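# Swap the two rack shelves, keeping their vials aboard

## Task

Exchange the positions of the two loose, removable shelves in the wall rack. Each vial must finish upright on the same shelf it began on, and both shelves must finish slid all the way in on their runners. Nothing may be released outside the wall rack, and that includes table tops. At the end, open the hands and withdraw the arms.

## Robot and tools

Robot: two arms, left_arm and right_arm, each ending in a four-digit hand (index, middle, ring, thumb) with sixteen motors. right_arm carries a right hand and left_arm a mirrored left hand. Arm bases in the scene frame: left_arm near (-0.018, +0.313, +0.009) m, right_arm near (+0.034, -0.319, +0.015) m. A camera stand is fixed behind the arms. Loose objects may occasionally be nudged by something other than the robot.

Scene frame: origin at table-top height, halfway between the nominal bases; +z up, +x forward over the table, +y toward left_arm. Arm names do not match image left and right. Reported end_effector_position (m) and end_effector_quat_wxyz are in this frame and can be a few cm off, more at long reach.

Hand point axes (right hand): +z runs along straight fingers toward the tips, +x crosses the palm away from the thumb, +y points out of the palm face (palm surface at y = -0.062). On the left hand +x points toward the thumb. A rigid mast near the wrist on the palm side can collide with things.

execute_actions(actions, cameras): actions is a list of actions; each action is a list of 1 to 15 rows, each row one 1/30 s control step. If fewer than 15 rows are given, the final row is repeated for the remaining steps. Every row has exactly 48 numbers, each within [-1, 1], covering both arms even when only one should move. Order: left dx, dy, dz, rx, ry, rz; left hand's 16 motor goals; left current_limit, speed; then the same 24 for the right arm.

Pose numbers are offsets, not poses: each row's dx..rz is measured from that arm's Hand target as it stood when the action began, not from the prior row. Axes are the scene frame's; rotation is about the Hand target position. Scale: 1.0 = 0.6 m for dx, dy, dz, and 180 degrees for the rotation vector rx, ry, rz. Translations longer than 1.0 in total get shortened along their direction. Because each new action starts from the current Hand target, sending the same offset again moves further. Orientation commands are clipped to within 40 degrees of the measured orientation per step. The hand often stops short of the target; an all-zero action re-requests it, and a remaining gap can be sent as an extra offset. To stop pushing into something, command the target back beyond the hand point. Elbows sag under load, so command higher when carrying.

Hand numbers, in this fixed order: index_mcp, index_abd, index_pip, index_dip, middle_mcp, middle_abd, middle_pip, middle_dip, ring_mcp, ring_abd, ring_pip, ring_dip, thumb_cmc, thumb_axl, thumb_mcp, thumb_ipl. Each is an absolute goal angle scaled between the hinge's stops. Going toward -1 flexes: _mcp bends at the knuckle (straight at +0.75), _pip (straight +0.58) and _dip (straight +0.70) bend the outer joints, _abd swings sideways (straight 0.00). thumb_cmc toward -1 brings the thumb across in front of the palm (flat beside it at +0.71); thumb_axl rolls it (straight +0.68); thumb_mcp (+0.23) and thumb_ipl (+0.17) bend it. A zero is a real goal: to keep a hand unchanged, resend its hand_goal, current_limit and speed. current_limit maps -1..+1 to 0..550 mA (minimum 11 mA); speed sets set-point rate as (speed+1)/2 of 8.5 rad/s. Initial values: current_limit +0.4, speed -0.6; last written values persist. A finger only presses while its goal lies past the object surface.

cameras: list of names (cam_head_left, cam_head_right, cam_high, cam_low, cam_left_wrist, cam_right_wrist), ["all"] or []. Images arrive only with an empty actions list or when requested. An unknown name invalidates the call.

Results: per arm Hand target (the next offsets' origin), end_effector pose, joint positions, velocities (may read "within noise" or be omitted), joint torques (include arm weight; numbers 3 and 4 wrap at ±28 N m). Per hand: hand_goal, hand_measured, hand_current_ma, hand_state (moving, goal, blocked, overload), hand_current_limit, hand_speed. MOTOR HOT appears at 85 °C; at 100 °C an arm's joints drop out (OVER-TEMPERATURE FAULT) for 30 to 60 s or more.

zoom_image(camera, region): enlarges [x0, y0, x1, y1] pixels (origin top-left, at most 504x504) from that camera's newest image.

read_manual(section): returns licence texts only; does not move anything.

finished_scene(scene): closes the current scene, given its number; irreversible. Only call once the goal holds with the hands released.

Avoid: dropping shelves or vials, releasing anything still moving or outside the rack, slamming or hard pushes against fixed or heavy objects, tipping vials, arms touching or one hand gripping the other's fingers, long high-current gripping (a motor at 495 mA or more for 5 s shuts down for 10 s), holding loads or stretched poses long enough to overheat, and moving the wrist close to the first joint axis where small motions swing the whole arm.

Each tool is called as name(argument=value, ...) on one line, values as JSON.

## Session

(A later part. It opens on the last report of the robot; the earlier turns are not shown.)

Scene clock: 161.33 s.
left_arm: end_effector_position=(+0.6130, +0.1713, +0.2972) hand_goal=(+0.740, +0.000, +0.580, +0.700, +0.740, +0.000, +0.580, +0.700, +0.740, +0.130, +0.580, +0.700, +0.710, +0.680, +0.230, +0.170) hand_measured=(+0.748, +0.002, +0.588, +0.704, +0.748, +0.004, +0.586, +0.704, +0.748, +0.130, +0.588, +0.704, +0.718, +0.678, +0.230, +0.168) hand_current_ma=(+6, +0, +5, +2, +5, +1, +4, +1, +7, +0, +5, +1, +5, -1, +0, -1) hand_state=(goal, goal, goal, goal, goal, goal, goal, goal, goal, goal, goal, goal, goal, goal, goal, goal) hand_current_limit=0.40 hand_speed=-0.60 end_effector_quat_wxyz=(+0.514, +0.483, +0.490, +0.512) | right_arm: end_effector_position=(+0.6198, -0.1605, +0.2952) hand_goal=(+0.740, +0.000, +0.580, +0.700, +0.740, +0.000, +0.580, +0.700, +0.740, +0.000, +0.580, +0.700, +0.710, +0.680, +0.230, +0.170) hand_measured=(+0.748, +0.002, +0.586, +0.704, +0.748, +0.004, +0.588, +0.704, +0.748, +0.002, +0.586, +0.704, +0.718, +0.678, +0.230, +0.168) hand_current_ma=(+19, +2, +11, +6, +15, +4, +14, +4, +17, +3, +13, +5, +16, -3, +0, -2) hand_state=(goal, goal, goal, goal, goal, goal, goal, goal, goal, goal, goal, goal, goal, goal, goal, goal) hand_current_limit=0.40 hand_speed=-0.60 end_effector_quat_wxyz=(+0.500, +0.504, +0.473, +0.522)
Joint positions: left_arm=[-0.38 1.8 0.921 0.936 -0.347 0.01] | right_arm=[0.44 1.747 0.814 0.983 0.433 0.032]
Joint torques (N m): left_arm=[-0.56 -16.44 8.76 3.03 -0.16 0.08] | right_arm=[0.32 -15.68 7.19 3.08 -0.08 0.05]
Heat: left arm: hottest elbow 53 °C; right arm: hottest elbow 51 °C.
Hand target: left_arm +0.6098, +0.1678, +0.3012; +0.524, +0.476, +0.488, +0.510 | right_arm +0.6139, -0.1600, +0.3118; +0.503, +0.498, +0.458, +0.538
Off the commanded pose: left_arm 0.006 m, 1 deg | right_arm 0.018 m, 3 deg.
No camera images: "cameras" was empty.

execute_actions(actions=[[[-0.035,0,0,0,0,0,0.74,0,0.58,0.7,0.74,0,0.58,0.7,0.74,0.13,0.58,0.7,0.71,0.68,0.23,0.17,0.4,-0.6,-0.035,0,0,0,0,0,0.74,0,0.58,0.7,0.74,0,0.58,0.7,0.74,0,0.58,0.7,0.71,0.68,0.23,0.17,0.4,-0.6]],[[-0.05,0,0,0,0,0,0.74,0,0.58,0.7,0.74,0,0.58,0.7,0.74,0,0.58,0.7,0.71,0.68,0.23,0.17,0.4,-0.6,-0.05,0,0,0,0,0,0.74,0,0.58,0.7,0.74,0,0.58,0.7,0.74,0,0.58,0.7,0.71,0.68,0.23,0.17,0.4,-0.6]],[[-0.05,0,0,0,0,0,0.74,0,0.58,0.7,0.74,0,0.58,0.7,0.74,0,0.58,0.7,0.71,0.68,0.23,0.17,0.4,-0.6,-0.05,0,0,0,0,0,0.74,0,0.58,0.7,0.74,0,0.58,0.7,0.74,0,0.58,0.7,0.71,0.68,0.23,0.17,0.4,-0.6]]], cameras=["cam_low","cam_high","cam_head_left","cam_left_wrist","cam_right_wrist"])

zoom_image(camera="cam_low", region=[300, 150, 370, 220])

zoom_image(camera="cam_left_wrist", region=[220, 60, 420, 260])

zoom_image(camera="cam_right_wrist", region=[260, 60, 460, 260])

Scene clock: 164.13 s.
left_arm: end_effector_position=(+0.5309, +0.1697, +0.2961) hand_goal=(+0.740, +0.000, +0.580, +0.700, +0.740, +0.000, +0.580, +0.700, +0.740, +0.000, +0.580, +0.700, +0.710, +0.680, +0.230, +0.170) hand_measured=(+0.748, +0.002, +0.588, +0.704, +0.748, +0.002, +0.586, +0.704, +0.750, +0.002, +0.588, +0.704, +0.718, +0.678, +0.230, +0.168) hand_current_ma=(+6, +0, +5, +2, +5, +1, +4, +1, +8, +1, +5, +1, +5, -1, +0, -1) hand_state=(goal, goal, goal, goal, goal, goal, goal, goal, goal, goal, goal, goal, goal, goal, goal, goal) hand_current_limit=0.40 hand_speed=-0.60 end_effector_quat_wxyz=(+0.516, +0.483, +0.490, +0.510) | right_arm: end_effector_position=(+0.5379, -0.1593, +0.2946) hand_goal=(+0.740, +0.000, +0.580, +0.700, +0.740, +0.000, +0.580, +0.700, +0.740, +0.000, +0.580, +0.700, +0.710, +0.680, +0.230, +0.170) hand_measured=(+0.748, +0.002, +0.586, +0.704, +0.748, +0.002, +0.588, +0.704, +0.748, +0.002, +0.586, +0.704, +0.718, +0.678, +0.230, +0.168) hand_current_ma=(+19, +1, +10, +6, +15, +2, +14, +4, +17, +2, +12, +5, +16, -3, -1, -2) hand_state=(goal, goal, goal, goal, goal, goal, goal, goal, goal, goal, goal, goal, goal, goal, goal, goal) hand_current_limit=0.40 hand_speed=-0.60 end_effector_quat_wxyz=(+0.498, +0.505, +0.472, +0.523)
Joint positions: left_arm=[-0.45 1.658 0.698 1.017 -0.415 0.01] | right_arm=[0.53 1.609 0.606 1.054 0.521 0.032]
Joint torques (N m): left_arm=[-0.15 -13.51 8.31 2.97 -0.14 0.14] | right_arm=[0.03 -12.98 6.87 2.95 -0.08 -0.06]
Heat: left arm: hottest elbow 53 °C; right arm: hottest elbow 51 °C.
Hand target: left_arm +0.5288, +0.1679, +0.3012; +0.524, +0.476, +0.488, +0.511 | right_arm +0.5328, -0.1598, +0.3119; +0.503, +0.498, +0.458, +0.538
Off the commanded pose: left_arm 0.006 m, 1 deg | right_arm 0.018 m, 3 deg.
camera_calibration:
cam_left_wrist: T_world_to_cam=[[0.0194283, -0.751176, -0.659816, 0.281147], [-0.717643, 0.44902, -0.532324, 0.415997], [0.69614, 0.483854, -0.530353, -0.175389], [0, 0, 0, 1]] pos_world=[0.415171, 0.109263, 0.313933]
cam_right_wrist: T_world_to_cam=[[-0.0590321, -0.805612, 0.589495, -0.240536], [-0.724657, -0.371566, -0.580354, 0.451884], [0.686577, -0.461441, -0.561858, -0.155796], [0, 0, 0, 1]] pos_world=[0.420227, -0.0977648, 0.316512]
Images, in order (width x height): cam_head_left 672x504, cam_high 672x504, cam_low 672x504, cam_left_wrist 672x504, cam_right_wrist 672x504.

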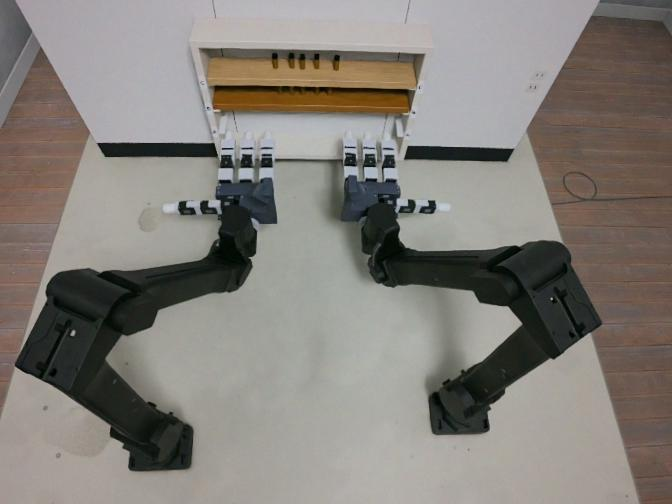

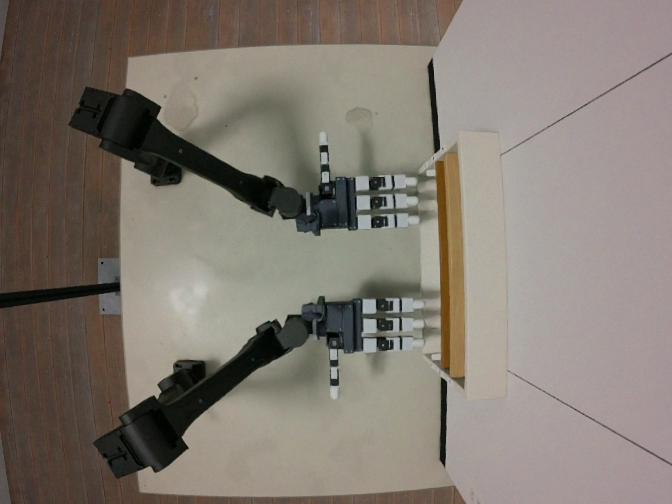

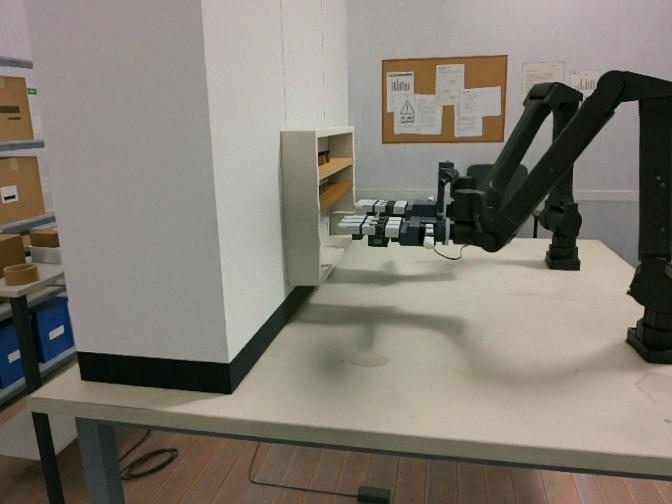

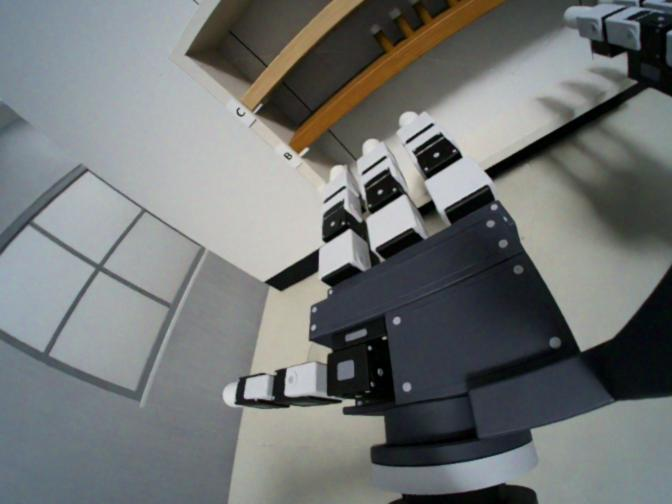

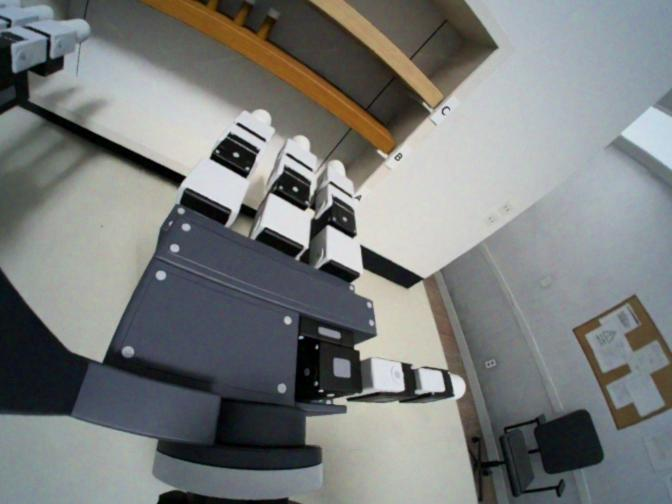

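Scaled by 7.200.

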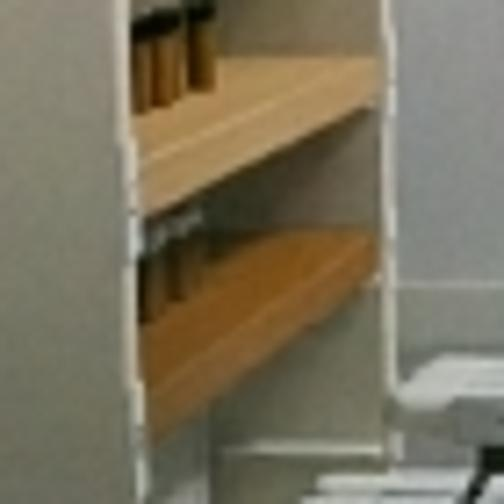

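Scaled by 2.520 from the camera's 672x504 image, which has a finer 960x720 frame.

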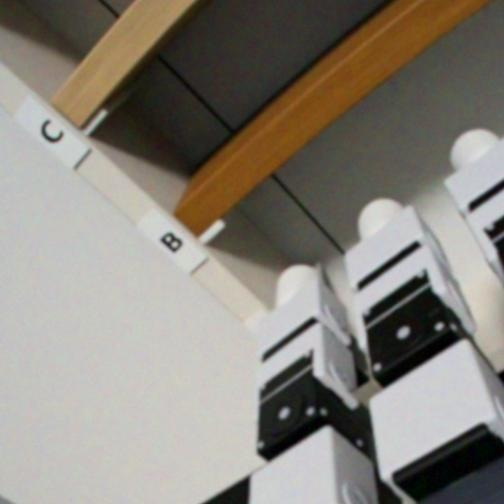

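Scaled by 2.520 from the camera's 672x504 image, which has a finer 960x720 frame.

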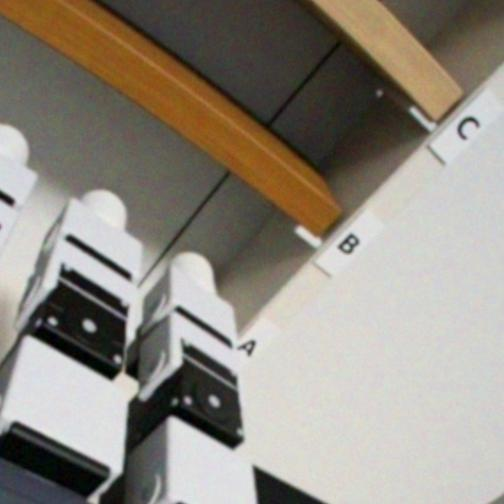

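execute_actions(actions=[[[-0.02,0,0.04,0,0,0,0.75,0,0.58,0.7,0.75,0,0.58,0.7,0.75,0.13,0.58,0.7,0.71,0.68,0.23,0.17,0.4,-0.6,-0.02,-0.01,0.04,0,0,0,0.75,0,0.58,0.7,0.75,0,0.58,0.7,0.75,0,0.58,0.7,0.71,0.68,0.23,0.17,0.4,-0.6]],[[0,0,0.045,0,0,0,0.75,0,0.58,0.7,0.75,0,0.58,0.7,0.75,0.13,0.58,0.7,0.71,0.68,0.23,0.17,0.4,-0.6,0,0,0.04,0,0,0,0.75,0,0.58,0.7,0.75,0,0.58,0.7,0.75,0,0.58,0.7,0.71,0.68,0.23,0.17,0.4,-0.6]],[[0,0,0.045,0,0,0,0.75,0,0.58,0.7,0.75,0,0.58,0.7,0.75,0.13,0.58,0.7,0.71,0.68,0.23,0.17,0.4,-0.6,0,0,0.04,0,0,0,0.75,0,0.58,0.7,0.75,0,0.58,0.7,0.75,0,0.58,0.7,0.71,0.68,0.23,0.17,0.4,-0.6]]], cameras=[])

Scene clock: 169.10 s.
left_arm: end_effector_position=(+0.5096, +0.1758, +0.3650) hand_goal=(+0.750, +0.000, +0.580, +0.700, +0.750, +0.000, +0.580, +0.700, +0.750, +0.130, +0.580, +0.700, +0.710, +0.680, +0.230, +0.170) hand_measured=(+0.758, +0.002, +0.586, +0.704, +0.758, +0.002, +0.584, +0.704, +0.760, +0.128, +0.586, +0.704, +0.718, +0.678, +0.230, +0.168) hand_current_ma=(+7, +0, +4, +2, +7, +1, +3, +1, +9, -1, +4, +1, +5, -1, +0, -1) hand_state=(goal, goal, goal, goal, goal, goal, goal, goal, goal, goal, goal, goal, goal, goal, goal, goal) hand_current_limit=0.40 hand_speed=-0.60 end_effector_quat_wxyz=(+0.515, +0.483, +0.491, +0.511) | right_arm: end_effector_position=(+0.5157, -0.1724, +0.3554) hand_goal=(+0.750, +0.000, +0.580, +0.700, +0.750, +0.000, +0.580, +0.700, +0.750, +0.000, +0.580, +0.700, +0.710, +0.680, +0.230, +0.170) hand_measured=(+0.760, +0.002, +0.586, +0.704, +0.758, +0.002, +0.586, +0.702, +0.760, +0.002, +0.586, +0.704, +0.718, +0.678, +0.230, +0.168) hand_current_ma=(+23, +1, +8, +5, +19, +2, +11, +4, +21, +1, +9, +5, +17, -3, -1, -2) hand_state=(goal, goal, goal, goal, goal, goal, goal, goal, goal, goal, goal, goal, goal, goal, goal, goal) hand_current_limit=0.40 hand_speed=-0.60 end_effector_quat_wxyz=(+0.499, +0.506, +0.474, +0.520)
Joint positions: left_arm=[-0.459 1.433 0.696 0.794 -0.427 0.01] | right_arm=[0.53 1.367 0.588 0.823 0.525 0.031]
Joint torques (N m): left_arm=[-0.5 -11.46 13.07 1.77 -0.14 0.14] | right_arm=[0.56 -9.99 12.21 1.89 -0.13 -0.06]
Heat: left arm: hottest elbow 52 °C; right arm: hottest elbow 50 °C.
Hand target: left_arm +0.5168, +0.1679, +0.3791; +0.524, +0.476, +0.488, +0.510 | right_arm +0.5209, -0.1657, +0.3838; +0.503, +0.498, +0.458, +0.538
Off the commanded pose: left_arm 0.018 m, 1 deg | right_arm 0.030 m, 3 deg.
No camera images: "cameras" was empty.

execute_actions(actions=[[[0,0,0.024,0,0,0,0.75,0,0.58,0.7,0.75,0,0.58,0.7,0.75,0.13,0.58,0.7,0.71,0.68,0.23,0.17,0.4,-0.6,0,0,0.03,0,0,0,0.75,0,0.58,0.7,0.75,0,0.58,0.7,0.75,0,0.58,0.7,0.71,0.68,0.23,0.17,0.4,-0.6]],[[0,0,0.024,0,0,0,0.75,0,0.58,0.7,0.75,0,0.58,0.7,0.75,0.13,0.58,0.7,0.71,0.68,0.23,0.17,0.4,-0.6,0,0,0.03,0,0,0,0.75,0,0.58,0.7,0.75,0,0.58,0.7,0.75,0,0.58,0.7,0.71,0.68,0.23,0.17,0.4,-0.6]],[[0.03,-0.004,0.004,0,0,0,0.75,0,0.58,0.7,0.75,0,0.58,0.7,0.75,0.13,0.58,0.7,0.71,0.68,0.23,0.17,0.4,-0.6,0.03,0.004,0.004,0,0,0,0.75,0,0.58,0.7,0.75,0,0.58,0.7,0.75,0,0.58,0.7,0.71,0.68,0.23,0.17,0.4,-0.6]]], cameras=["cam_low","cam_left_wrist","cam_right_wrist"])

zoom_image(camera="cam_low", region=[300, 130, 400, 230])

Scene clock: 172.10 s.
left_arm: end_effector_position=(+0.5228, +0.1689, +0.4020) hand_goal=(+0.750, +0.000, +0.580, +0.700, +0.750, +0.000, +0.580, +0.700, +0.750, +0.130, +0.580, +0.700, +0.710, +0.680, +0.230, +0.170) hand_measured=(+0.758, +0.002, +0.586, +0.704, +0.758, +0.002, +0.584, +0.704, +0.760, +0.128, +0.586, +0.702, +0.718, +0.678, +0.230, +0.168) hand_current_ma=(+7, +0, +4, +2, +7, +1, +3, +1, +9, -1, +3, +1, +5, -1, +0, -1) hand_state=(goal, goal, goal, goal, goal, goal, goal, goal, goal, goal, goal, goal, goal, goal, goal, goal) hand_current_limit=0.40 hand_speed=-0.60 end_effector_quat_wxyz=(+0.520, +0.480, +0.488, +0.511) | right_arm: end_effector_position=(+0.5264, -0.1657, +0.3990) hand_goal=(+0.750, +0.000, +0.580, +0.700, +0.750, +0.000, +0.580, +0.700, +0.750, +0.000, +0.580, +0.700, +0.710, +0.680, +0.230, +0.170) hand_measured=(+0.760, +0.002, +0.584, +0.704, +0.758, +0.002, +0.586, +0.702, +0.760, +0.002, +0.586, +0.704, +0.718, +0.678, +0.230, +0.168) hand_current_ma=(+23, +1, +8, +5, +18, +2, +10, +4, +20, +1, +9, +5, +17, -3, -1, -2) hand_state=(goal, goal, goal, goal, goal, goal, goal, goal, goal, goal, goal, goal, goal, goal, goal, goal) hand_current_limit=0.40 hand_speed=-0.60 end_effector_quat_wxyz=(+0.497, +0.502, +0.472, +0.527)
Joint positions: left_arm=[-0.459 1.402 0.779 0.692 -0.421 0.01] | right_arm=[0.528 1.307 0.672 0.693 0.511 0.031]
Joint torques (N m): left_arm=[0.38 -10.46 14.04 1.74 0.11 0.13] | right_arm=[-0.79 -7.65 13.94 1.95 -0.27 -0.03]
Heat: left arm: hottest elbow 52 °C; right arm: hottest elbow 51 °C.
Hand target: left_arm +0.5349, +0.1656, +0.4104; +0.524, +0.476, +0.488, +0.511 | right_arm +0.5389, -0.1634, +0.4223; +0.503, +0.498, +0.458, +0.538
Off the commanded pose: left_arm 0.015 m, 1 deg | right_arm 0.027 m, 2 deg.
camera_calibration:
cam_left_wrist: T_world_to_cam=[[0.0244624, -0.754614, -0.655713, 0.346989], [-0.710668, 0.448182, -0.542294, 0.467394], [0.703102, 0.47926, -0.525317, -0.118061], [0, 0, 0, 1]] pos_world=[0.406683, 0.108947, 0.418971]
cam_right_wrist: T_world_to_cam=[[-0.0564448, -0.807201, 0.587572, -0.308735], [-0.718368, -0.375872, -0.585378, 0.499738], [0.693369, -0.455135, -0.558651, -0.0959776], [0, 0, 0, 1]] pos_world=[0.408117, -0.105056, 0.420322]
Images, in order (width x height): cam_low 672x504, cam_left_wrist 672x504, cam_right_wrist 672x504.

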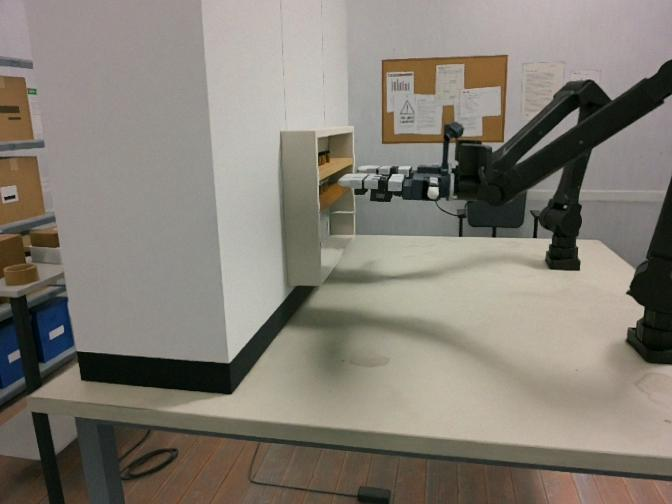

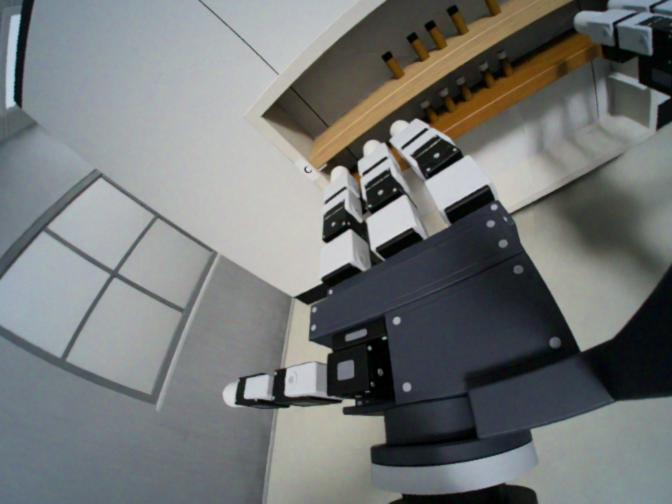

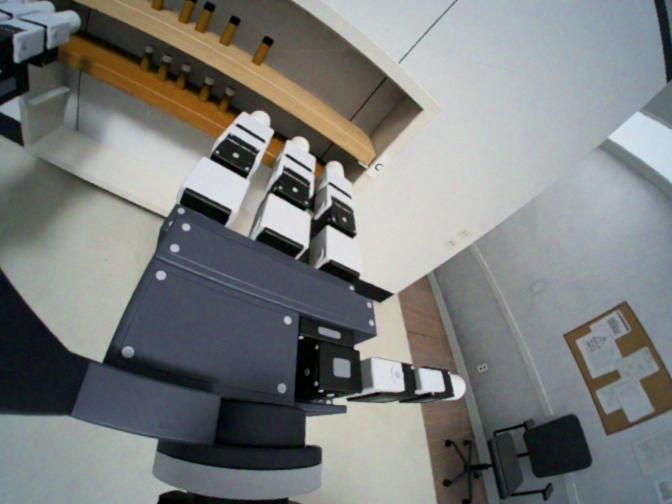

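Scaled by 5.040.

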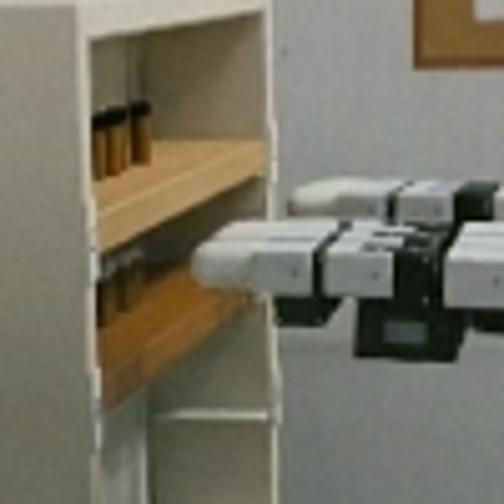

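execute_actions(actions=[[[0.02,0,-0.014,0,0.008,0,0.75,0,0.58,0.7,0.75,0,0.58,0.7,0.75,0.13,0.58,0.7,0.71,0.68,0.23,0.17,0.4,-0.6,0.02,0.002,-0.014,0,0.006,0,0.75,0,0.58,0.7,0.75,0,0.58,0.7,0.75,0,0.58,0.7,0.71,0.68,0.23,0.17,0.4,-0.6]],[[0,0,-0.01,0,0.004,0,0.75,0,0.58,0.7,0.75,0,0.58,0.7,0.75,0.13,0.58,0.7,0.71,0.68,0.23,0.17,0.4,-0.6,0,0,-0.01,0,0.004,0,0.75,0,0.58,0.7,0.75,0,0.58,0.7,0.75,0,0.58,0.7,0.71,0.68,0.23,0.17,0.4,-0.6]]], cameras=["cam_low"])

zoom_image(camera="cam_low", region=[300, 130, 400, 230])

Scene clock: 174.73 s.
left_arm: end_effector_position=(+0.5344, +0.1648, +0.3885) hand_goal=(+0.750, +0.000, +0.580, +0.700, +0.750, +0.000, +0.580, +0.700, +0.750, +0.130, +0.580, +0.700, +0.710, +0.680, +0.230, +0.170) hand_measured=(+0.758, +0.002, +0.586, +0.704, +0.758, +0.002, +0.584, +0.704, +0.760, +0.128, +0.586, +0.702, +0.718, +0.678, +0.230, +0.168) hand_current_ma=(+7, +0, +4, +2, +7, +1, +3, +1, +9, -1, +3, +1, +5, -1, +0, -1) hand_state=(goal, goal, goal, goal, goal, goal, goal, goal, goal, goal, goal, goal, goal, goal, goal, goal) hand_current_limit=0.40 hand_speed=-0.60 end_effector_quat_wxyz=(+0.511, +0.493, +0.494, +0.502) | right_arm: end_effector_position=(+0.5397, -0.1637, +0.3848) hand_goal=(+0.750, +0.000, +0.580, +0.700, +0.750, +0.000, +0.580, +0.700, +0.750, +0.000, +0.580, +0.700, +0.710, +0.680, +0.230, +0.170) hand_measured=(+0.760, +0.002, +0.584, +0.704, +0.758, +0.002, +0.586, +0.702, +0.760, +0.002, +0.586, +0.704, +0.718, +0.678, +0.230, +0.168) hand_current_ma=(+23, +1, +8, +5, +18, +2, +10, +4, +20, +1, +9, +5, +17, -3, -1, -2) hand_state=(goal, goal, goal, goal, goal, goal, goal, goal, goal, goal, goal, goal, goal, goal, goal, goal) hand_current_limit=0.40 hand_speed=-0.60 end_effector_quat_wxyz=(+0.493, +0.508, +0.483, +0.516)
Joint positions: left_arm=[-0.456 1.432 0.795 0.665 -0.413 0.001] | right_arm=[0.517 1.347 0.688 0.679 0.502 0.039]
Joint torques (N m): left_arm=[0.85 -10.93 13.78 1.8 0.04 0.08] | right_arm=[-0.56 -8.7 13.5 1.91 -0.15 0.06]
Heat: left arm: hottest elbow 53 °C; right arm: hottest elbow 51 °C.
Hand target: left_arm +0.5469, +0.1654, +0.3959; +0.515, +0.486, +0.498, +0.501 | right_arm +0.5509, -0.1622, +0.4077; +0.496, +0.506, +0.466, +0.530
Off the commanded pose: left_arm 0.015 m, 1 deg | right_arm 0.026 m, 3 deg.
Images, in order (width x height): cam_low 672x504.

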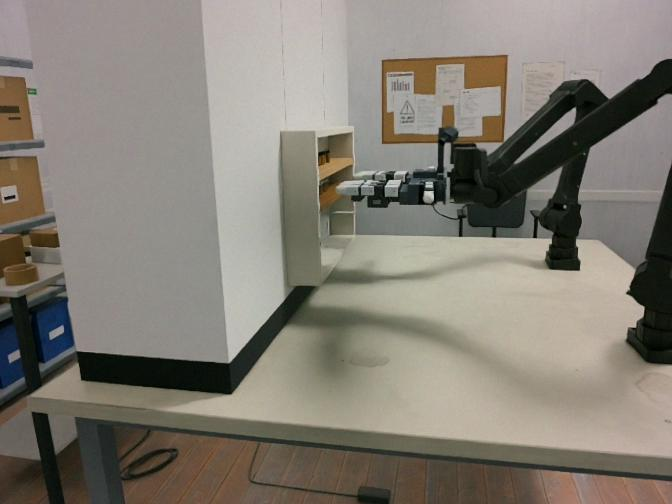

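Scaled by 5.040.

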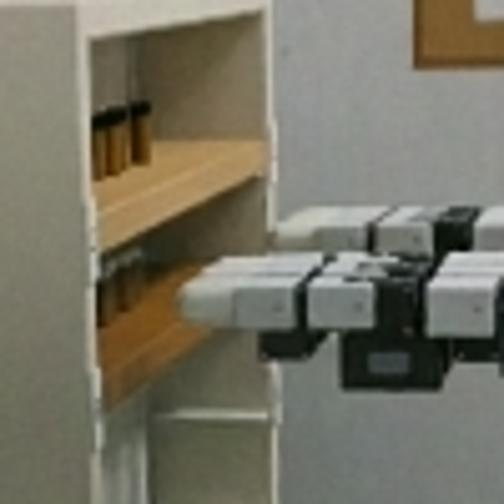

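execute_actions(actions=[[[0.02,0.008,0.006,0,0,0,0.75,0,0.58,0.7,0.75,0,0.58,0.7,0.75,0.13,0.58,0.7,0.71,0.68,0.23,0.17,0.4,-0.6,0.015,0,0.01,0,0,0,0.75,0,0.58,0.7,0.75,0,0.58,0.7,0.75,0,0.58,0.7,0.71,0.68,0.23,0.17,0.4,-0.6]]], cameras=["cam_low"])

zoom_image(camera="cam_low", region=[300, 130, 400, 230])

Scene clock: 176.10 s.
left_arm: end_effector_position=(+0.5452, +0.1721, +0.3900) hand_goal=(+0.750, +0.000, +0.580, +0.700, +0.750, +0.000, +0.580, +0.700, +0.750, +0.130, +0.580, +0.700, +0.710, +0.680, +0.230, +0.170) hand_measured=(+0.758, +0.002, +0.586, +0.704, +0.758, +0.002, +0.584, +0.704, +0.760, +0.128, +0.586, +0.702, +0.718, +0.678, +0.230, +0.168) hand_current_ma=(+7, +0, +4, +2, +7, +1, +3, +1, +9, -1, +3, +1, +5, -1, +0, -1) hand_state=(goal, goal, goal, goal, goal, goal, goal, goal, goal, goal, goal, goal, goal, goal, goal, goal) hand_current_limit=0.40 hand_speed=-0.60 end_effector_quat_wxyz=(+0.509, +0.493, +0.496, +0.503) | right_arm: end_effector_position=(+0.5460, -0.1640, +0.3894) hand_goal=(+0.750, +0.000, +0.580, +0.700, +0.750, +0.000, +0.580, +0.700, +0.750, +0.000, +0.580, +0.700, +0.710, +0.680, +0.230, +0.170) hand_measured=(+0.760, +0.002, +0.584, +0.704, +0.758, +0.002, +0.586, +0.702, +0.760, +0.002, +0.586, +0.704, +0.718, +0.678, +0.230, +0.168) hand_current_ma=(+23, +1, +8, +5, +18, +2, +10, +4, +20, +1, +9, +5, +17, -3, -1, -2) hand_state=(goal, goal, goal, goal, goal, goal, goal, goal, goal, goal, goal, goal, goal, goal, goal, goal) hand_current_limit=0.40 hand_speed=-0.60 end_effector_quat_wxyz=(+0.492, +0.508, +0.483, +0.516)
Joint positions: left_arm=[-0.432 1.445 0.817 0.652 -0.393 0] | right_arm=[0.508 1.351 0.708 0.662 0.493 0.039]
Joint torques (N m): left_arm=[0.5 -11.16 14.38 1.78 0.09 0.09] | right_arm=[-1.14 -8.53 14.31 1.94 -0.24 0.07]
Heat: left arm: hottest elbow 53 °C; right arm: hottest elbow 51 °C.
Hand target: left_arm +0.5588, +0.1703, +0.3996; +0.515, +0.486, +0.498, +0.502 | right_arm +0.5598, -0.1622, +0.4139; +0.496, +0.506, +0.465, +0.530
Off the commanded pose: left_arm 0.017 m, 1 deg | right_arm 0.028 m, 3 deg.
Images, in order (width x height): cam_low 672x504.

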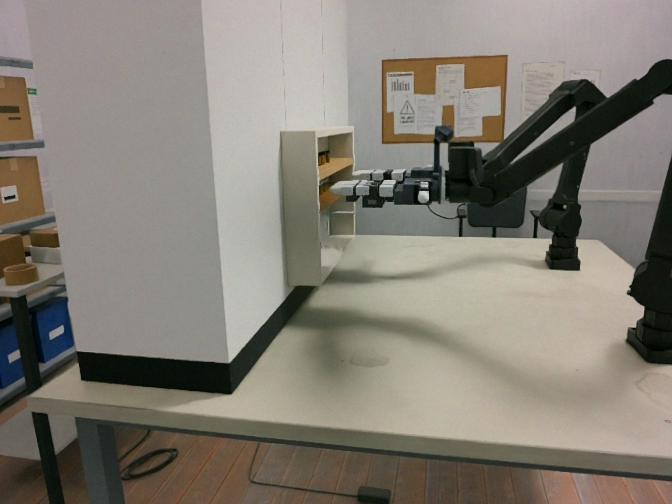

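Scaled by 5.040.

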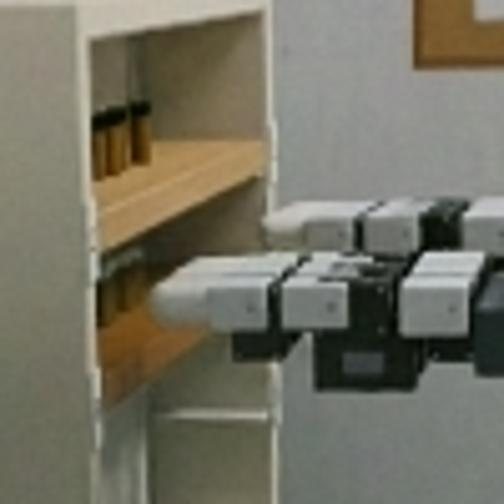

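execute_actions(actions=[[[0.02,-0.002,0.003,0,0,0,0.75,0,0.58,0.7,0.75,0,0.58,0.7,0.75,0.13,0.58,0.7,0.71,0.68,0.23,0.17,0.4,-0.6,0.02,-0.002,0.001,0,0,0,0.75,0,0.58,0.7,0.75,0,0.58,0.7,0.75,0,0.58,0.7,0.71,0.68,0.23,0.17,0.4,-0.6]],[[0.02,0,0,0,0,0,0.75,0,0.58,0.7,0.75,0,0.58,0.7,0.75,0.13,0.58,0.7,0.71,0.68,0.23,0.17,0.4,-0.6,0.02,0,0,0,0,0,0.75,0,0.58,0.7,0.75,0,0.58,0.7,0.75,0,0.58,0.7,0.71,0.68,0.23,0.17,0.4,-0.6]]], cameras=["cam_low","cam_left_wrist","cam_right_wrist"])

zoom_image(camera="cam_low", region=[300, 130, 400, 230])

Scene clock: 178.07 s.
left_arm: end_effector_position=(+0.5692, +0.1692, +0.3923) hand_goal=(+0.750, +0.000, +0.580, +0.700, +0.750, +0.000, +0.580, +0.700, +0.750, +0.130, +0.580, +0.700, +0.710, +0.680, +0.230, +0.170) hand_measured=(+0.758, +0.002, +0.586, +0.704, +0.758, +0.002, +0.584, +0.704, +0.760, +0.128, +0.586, +0.702, +0.718, +0.678, +0.230, +0.168) hand_current_ma=(+7, +0, +4, +2, +7, +1, +3, +1, +9, -1, +3, +1, +5, -1, +0, -1) hand_state=(goal, goal, goal, goal, goal, goal, goal, goal, goal, goal, goal, goal, goal, goal, goal, goal) hand_current_limit=0.40 hand_speed=-0.60 end_effector_quat_wxyz=(+0.509, +0.493, +0.496, +0.502) | right_arm: end_effector_position=(+0.5708, -0.1645, +0.3884) hand_goal=(+0.750, +0.000, +0.580, +0.700, +0.750, +0.000, +0.580, +0.700, +0.750, +0.000, +0.580, +0.700, +0.710, +0.680, +0.230, +0.170) hand_measured=(+0.760, +0.002, +0.584, +0.704, +0.758, +0.002, +0.586, +0.702, +0.760, +0.002, +0.586, +0.704, +0.718, +0.678, +0.230, +0.168) hand_current_ma=(+23, +1, +8, +5, +18, +2, +10, +4, +20, +1, +9, +5, +17, -3, -1, -2) hand_state=(goal, goal, goal, goal, goal, goal, goal, goal, goal, goal, goal, goal, goal, goal, goal, goal) hand_current_limit=0.40 hand_speed=-0.60 end_effector_quat_wxyz=(+0.492, +0.509, +0.484, +0.515)
Joint positions: left_arm=[-0.416 1.498 0.883 0.639 -0.376 -0.001] | right_arm=[0.479 1.407 0.764 0.658 0.464 0.041]
Joint torques (N m): left_arm=[0.73 -12.04 14.45 1.78 0.09 0.07] | right_arm=[-0.79 -9.93 14.22 1.98 -0.23 0.08]
Heat: left arm: hottest elbow 54 °C; right arm: hottest elbow 51 °C.
Hand target: left_arm +0.5828, +0.1692, +0.4015; +0.515, +0.485, +0.498, +0.502 | right_arm +0.5839, -0.1634, +0.4144; +0.496, +0.506, +0.466, +0.530
Off the commanded pose: left_arm 0.016 m, 1 deg | right_arm 0.029 m, 3 deg.
camera_calibration:
cam_left_wrist: T_world_to_cam=[[-0.00498054, -0.74906, -0.662483, 0.358124], [-0.730509, 0.455136, -0.509124, 0.492132], [0.682885, 0.481414, -0.549462, -0.13538], [0, 0, 0, 1]] pos_world=[0.453739, 0.109443, 0.413421]
cam_right_wrist: T_world_to_cam=[[-0.0353343, -0.800034, 0.598913, -0.314278], [-0.740429, -0.381538, -0.553347, 0.525195], [0.671205, -0.463005, -0.578888, -0.112938], [0, 0, 0, 1]] pos_world=[0.45357, -0.103342, 0.413462]
Images, in order (width x height): cam_low 672x504, cam_left_wrist 672x504, cam_right_wrist 672x504.

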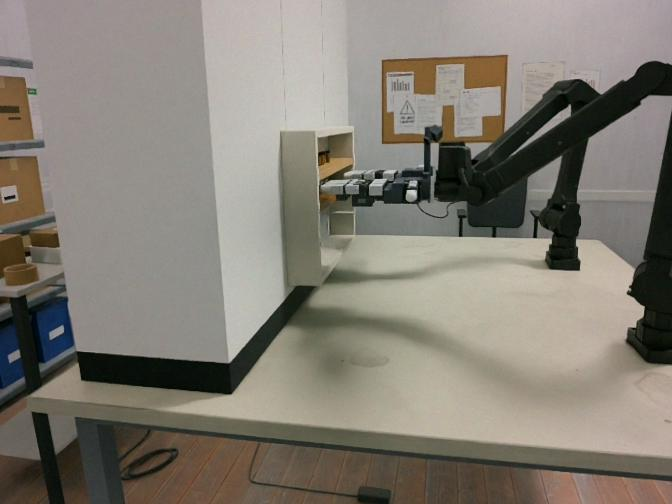

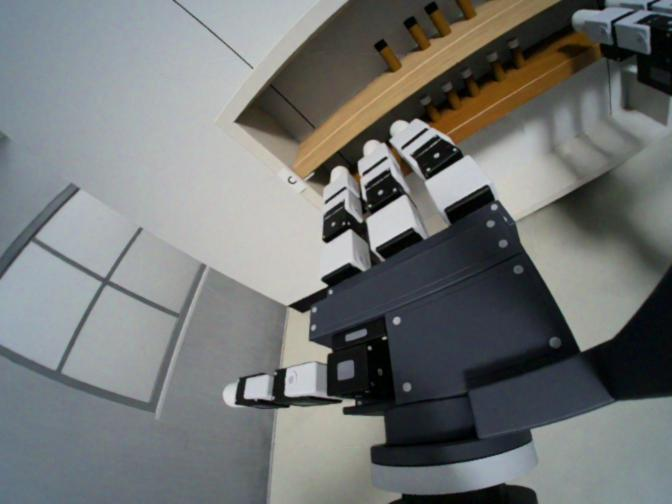

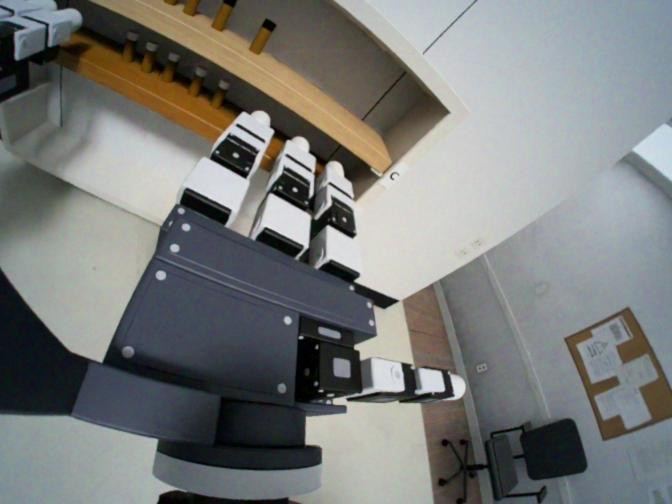

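Scaled by 5.040.

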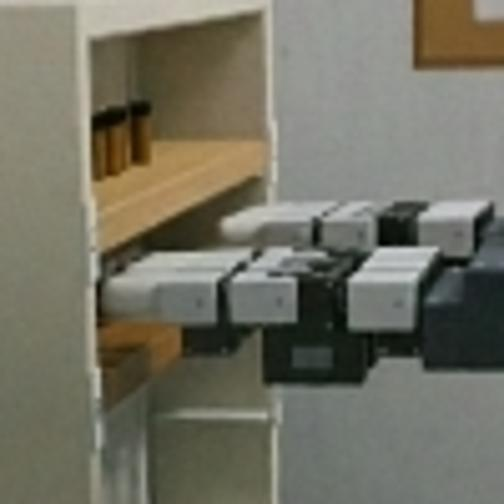

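zoom_image(camera="cam_left_wrist", region=[280, 60, 480, 220])

zoom_image(camera="cam_right_wrist", region=[180, 60, 380, 220])

Scaled by 2.520 from the camera's 672x504 image, which has a finer 960x720 frame.

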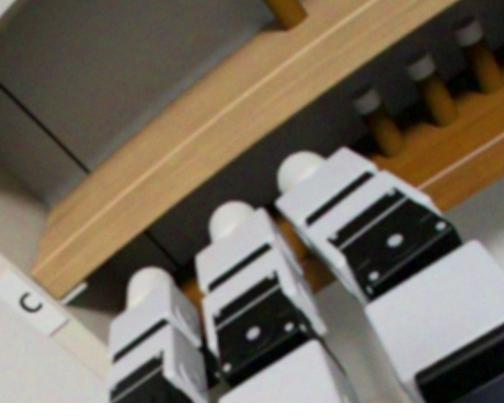

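Scaled by 2.520 from the camera's 672x504 image, which has a finer 960x720 frame.

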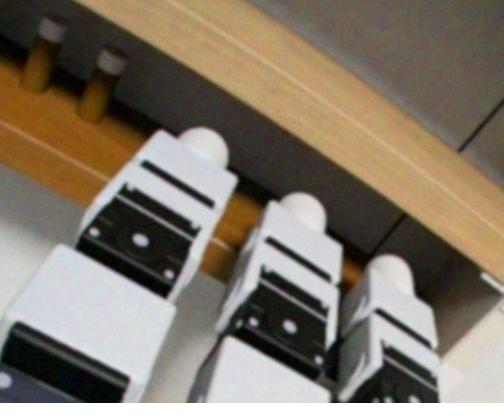

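execute_actions(actions=[[[0.02,0,0,0,0,0,0.75,0,0.58,0.7,0.75,0,0.58,0.7,0.75,0.13,0.58,0.7,0.71,0.68,0.23,0.17,0.4,-0.6,0.02,0,0.002,0,0,0,0.75,0,0.58,0.7,0.75,0,0.58,0.7,0.75,0,0.58,0.7,0.71,0.68,0.23,0.17,0.4,-0.6]],[[0.02,0,0,0,0,0,0.75,0,0.58,0.7,0.75,0,0.58,0.7,0.75,0.13,0.58,0.7,0.71,0.68,0.23,0.17,0.4,-0.6,0.02,0,0.001,0,0,0,0.75,0,0.58,0.7,0.75,0,0.58,0.7,0.75,0,0.58,0.7,0.71,0.68,0.23,0.17,0.4,-0.6]]], cameras=["cam_low","cam_left_wrist","cam_right_wrist"])

zoom_image(camera="cam_low", region=[300, 130, 400, 230])

zoom_image(camera="cam_left_wrist", region=[280, 60, 480, 220])

zoom_image(camera="cam_right_wrist", region=[180, 60, 380, 220])

Scene clock: 180.63 s.
left_arm: end_effector_position=(+0.5928, +0.1684, +0.3932) hand_goal=(+0.750, +0.000, +0.580, +0.700, +0.750, +0.000, +0.580, +0.700, +0.750, +0.130, +0.580, +0.700, +0.710, +0.680, +0.230, +0.170) hand_measured=(+0.758, +0.002, +0.586, +0.704, +0.758, +0.002, +0.584, +0.704, +0.760, +0.128, +0.586, +0.702, +0.718, +0.678, +0.230, +0.168) hand_current_ma=(+7, +0, +4, +2, +7, +1, +3, +1, +9, -1, +3, +1, +5, -1, +0, -1) hand_state=(goal, goal, goal, goal, goal, goal, goal, goal, goal, goal, goal, goal, goal, goal, goal, goal) hand_current_limit=0.40 hand_speed=-0.60 end_effector_quat_wxyz=(+0.510, +0.493, +0.495, +0.502) | right_arm: end_effector_position=(+0.5948, -0.1642, +0.3903) hand_goal=(+0.750, +0.000, +0.580, +0.700, +0.750, +0.000, +0.580, +0.700, +0.750, +0.000, +0.580, +0.700, +0.710, +0.680, +0.230, +0.170) hand_measured=(+0.760, +0.002, +0.584, +0.704, +0.758, +0.002, +0.586, +0.702, +0.760, +0.002, +0.586, +0.704, +0.718, +0.678, +0.230, +0.168) hand_current_ma=(+23, +1, +8, +5, +18, +2, +10, +4, +20, +1, +9, +5, +17, -3, -1, -2) hand_state=(goal, goal, goal, goal, goal, goal, goal, goal, goal, goal, goal, goal, goal, goal, goal, goal) hand_current_limit=0.40 hand_speed=-0.60 end_effector_quat_wxyz=(+0.491, +0.509, +0.484, +0.515)
Joint positions: left_arm=[-0.399 1.55 0.946 0.629 -0.358 -0.001] | right_arm=[0.455 1.458 0.824 0.648 0.441 0.043]
Joint torques (N m): left_arm=[0.85 -13.04 14.52 1.84 0.09 0.07] | right_arm=[-0.67 -10.75 14.26 2 -0.23 0.07]
Heat: left arm: hottest elbow 54 °C; right arm: hottest elbow 52 °C.
Hand target: left_arm +0.6068, +0.1690, +0.4013; +0.515, +0.486, +0.498, +0.501 | right_arm +0.6079, -0.1635, +0.4162; +0.496, +0.506, +0.466, +0.530
Off the commanded pose: left_arm 0.016 m, 1 deg | right_arm 0.029 m, 3 deg.
camera_calibration:
cam_left_wrist: T_world_to_cam=[[-0.00493829, -0.749448, -0.662044, 0.358087], [-0.729709, 0.455378, -0.510055, 0.510006], [0.68374, 0.480581, -0.549128, -0.151104], [0, 0, 0, 1]] pos_world=[0.47724, 0.10874, 0.414224]
cam_right_wrist: T_world_to_cam=[[-0.0353347, -0.800538, 0.598239, -0.314161], [-0.740856, -0.380778, -0.553299, 0.544449], [0.670733, -0.46276, -0.579629, -0.127194], [0, 0, 0, 1]] pos_world=[0.477571, -0.103044, 0.415461]
Images, in order (width x height): cam_low 672x504, cam_left_wrist 672x504, cam_right_wrist 672x504.

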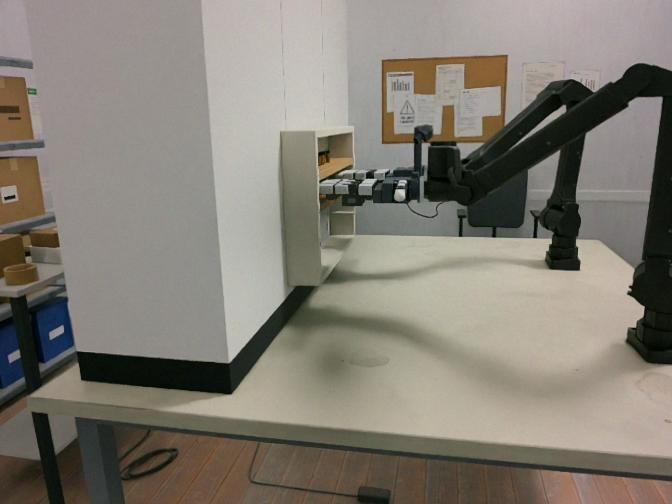

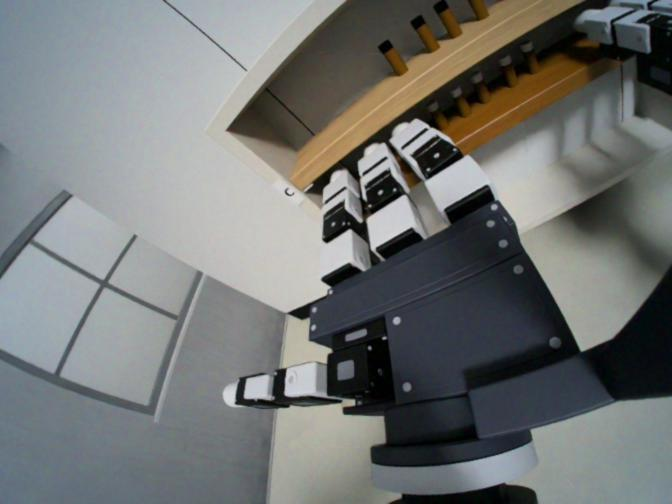

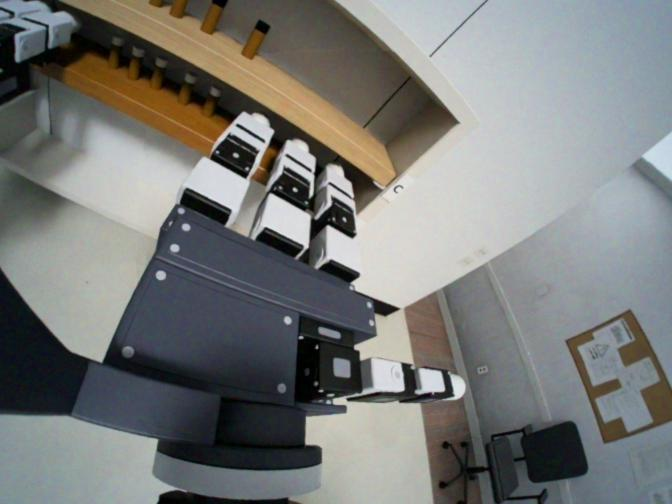

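Scaled by 5.040.

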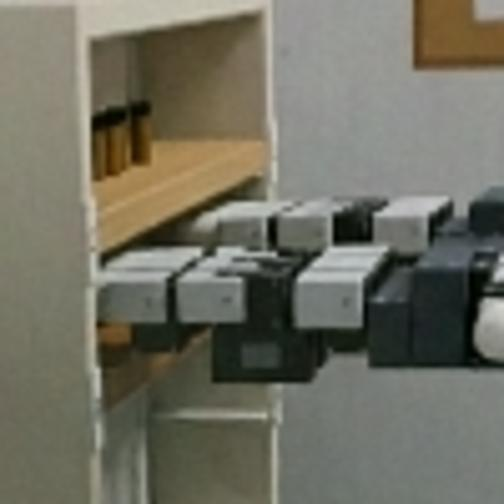

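Scaled by 2.520 from the camera's 672x504 image, which has a finer 960x720 frame.

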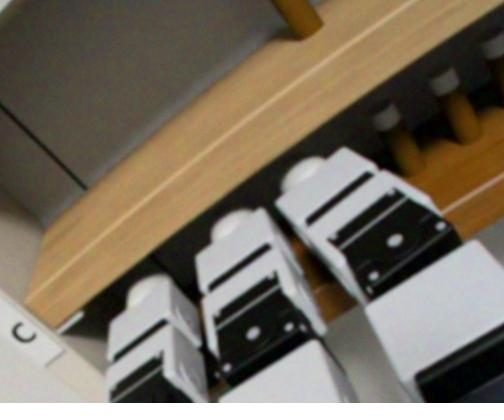

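Scaled by 2.520 from the camera's 672x504 image, which has a finer 960x720 frame.

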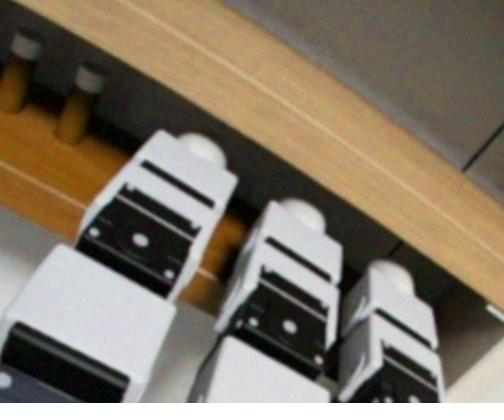

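execute_actions(actions=[[[0.02,0.002,0,0,0,0,0.75,0,0.58,0.7,0.75,0,0.58,0.7,0.75,0.13,0.58,0.7,0.71,0.68,0.23,0.17,0.4,-0.6,0.02,0,0.001,0,0,0,0.75,0,0.58,0.7,0.75,0,0.58,0.7,0.75,0,0.58,0.7,0.71,0.68,0.23,0.17,0.4,-0.6]],[[0.02,0.001,0,0,0,0,0.75,0,0.58,0.7,0.75,0,0.58,0.7,0.75,0.13,0.58,0.7,0.71,0.68,0.23,0.17,0.4,-0.6,0.02,0,0,0,0,0,0.75,0,0.58,0.7,0.75,0,0.58,0.7,0.75,0,0.58,0.7,0.71,0.68,0.23,0.17,0.4,-0.6]],[[0.016,0,0,0,0,0,0.75,0,0.58,0.7,0.75,0,0.58,0.7,0.75,0.13,0.58,0.7,0.71,0.68,0.23,0.17,0.4,-0.6,0.016,0,0,0,0,0,0.75,0,0.58,0.7,0.75,0,0.58,0.7,0.75,0,0.58,0.7,0.71,0.68,0.23,0.17,0.4,-0.6]]], cameras=["cam_low","cam_left_wrist","cam_right_wrist"])

zoom_image(camera="cam_low", region=[300, 130, 400, 230])

zoom_image(camera="cam_left_wrist", region=[280, 60, 480, 220])

zoom_image(camera="cam_right_wrist", region=[180, 60, 380, 220])

Scene clock: 183.30 s.
left_arm: end_effector_position=(+0.6256, +0.1693, +0.3949) hand_goal=(+0.750, +0.000, +0.580, +0.700, +0.750, +0.000, +0.580, +0.700, +0.750, +0.130, +0.580, +0.700, +0.710, +0.680, +0.230, +0.170) hand_measured=(+0.758, +0.002, +0.586, +0.704, +0.758, +0.002, +0.584, +0.704, +0.760, +0.128, +0.586, +0.702, +0.718, +0.678, +0.230, +0.168) hand_current_ma=(+7, +0, +4, +2, +7, +1, +3, +1, +9, -1, +3, +1, +5, -1, +0, -1) hand_state=(goal, goal, goal, goal, goal, goal, goal, goal, goal, goal, goal, goal, goal, goal, goal, goal) hand_current_limit=0.40 hand_speed=-0.60 end_effector_quat_wxyz=(+0.510, +0.493, +0.495, +0.502) | right_arm: end_effector_position=(+0.6278, -0.1634, +0.3909) hand_goal=(+0.750, +0.000, +0.580, +0.700, +0.750, +0.000, +0.580, +0.700, +0.750, +0.000, +0.580, +0.700, +0.710, +0.680, +0.230, +0.170) hand_measured=(+0.760, +0.002, +0.584, +0.704, +0.758, +0.002, +0.586, +0.702, +0.760, +0.002, +0.586, +0.704, +0.718, +0.678, +0.230, +0.168) hand_current_ma=(+23, +1, +8, +5, +18, +2, +10, +4, +20, +1, +9, +5, +17, -3, -1, -2) hand_state=(goal, goal, goal, goal, goal, goal, goal, goal, goal, goal, goal, goal, goal, goal, goal, goal) hand_current_limit=0.40 hand_speed=-0.60 end_effector_quat_wxyz=(+0.491, +0.510, +0.484, +0.515)
Joint positions: left_arm=[-0.374 1.62 1.035 0.61 -0.332 -0.002] | right_arm=[0.426 1.531 0.909 0.635 0.411 0.045]
Joint torques (N m): left_arm=[0.79 -13.92 14.71 1.83 0.1 0.06] | right_arm=[-0.97 -11.81 14.46 2.07 -0.24 0.06]
Heat: left arm: hottest elbow 54 °C; right arm: hottest elbow 52 °C.
Hand target: left_arm +0.6404, +0.1708, +0.4015; +0.515, +0.486, +0.498, +0.502 | right_arm +0.6415, -0.1634, +0.4166; +0.496, +0.506, +0.466, +0.530
Off the commanded pose: left_arm 0.016 m, 1 deg | right_arm 0.029 m, 3 deg.
camera_calibration:
cam_left_wrist: T_world_to_cam=[[-0.00442678, -0.749898, -0.661538, 0.359636], [-0.728504, 0.455599, -0.511578, 0.534229], [0.685028, 0.479668, -0.548321, -0.173953], [0, 0, 0, 1]] pos_world=[0.509943, 0.109736, 0.41583]
cam_right_wrist: T_world_to_cam=[[-0.0341645, -0.801237, 0.59737, -0.31316], [-0.741061, -0.380736, -0.553054, 0.569558], [0.670568, -0.461583, -0.580758, -0.147925], [0, 0, 0, 1]] pos_world=[0.510572, -0.102344, 0.41616]
Images, in order (width x height): cam_low 672x504, cam_left_wrist 672x504, cam_right_wrist 672x504.

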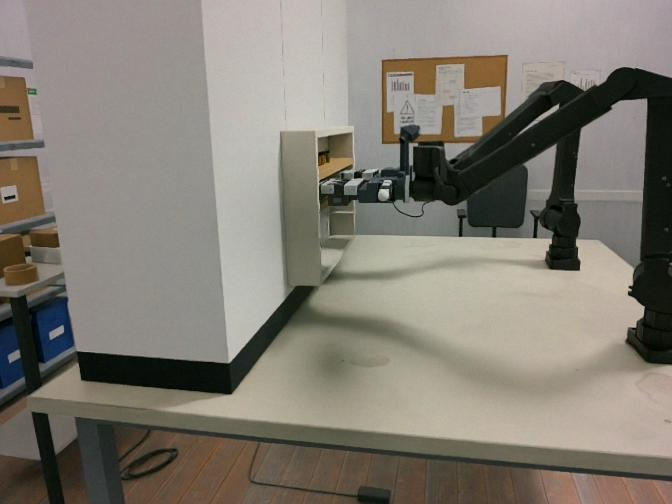

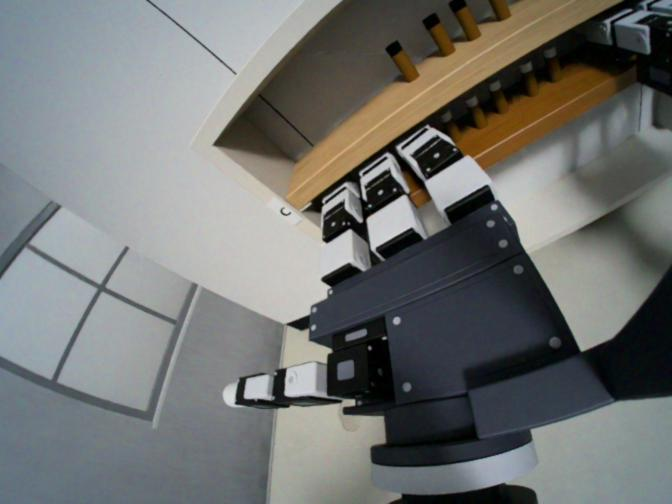

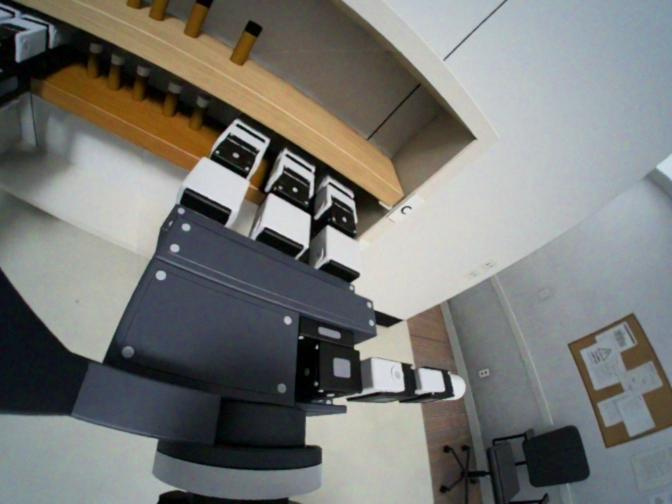

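Scaled by 5.040.

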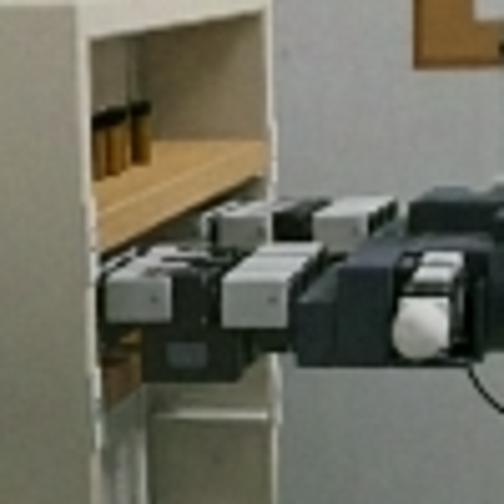

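Scaled by 2.520 from the camera's 672x504 image, which has a finer 960x720 frame.

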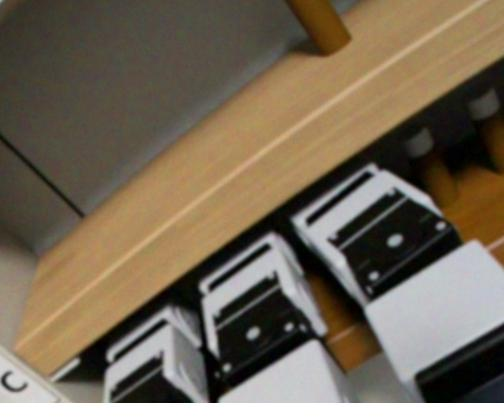

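Scaled by 2.520 from the camera's 672x504 image, which has a finer 960x720 frame.

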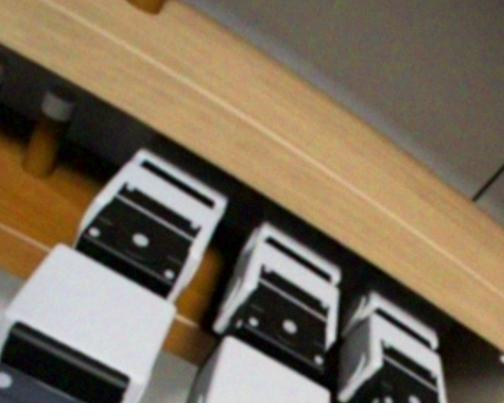

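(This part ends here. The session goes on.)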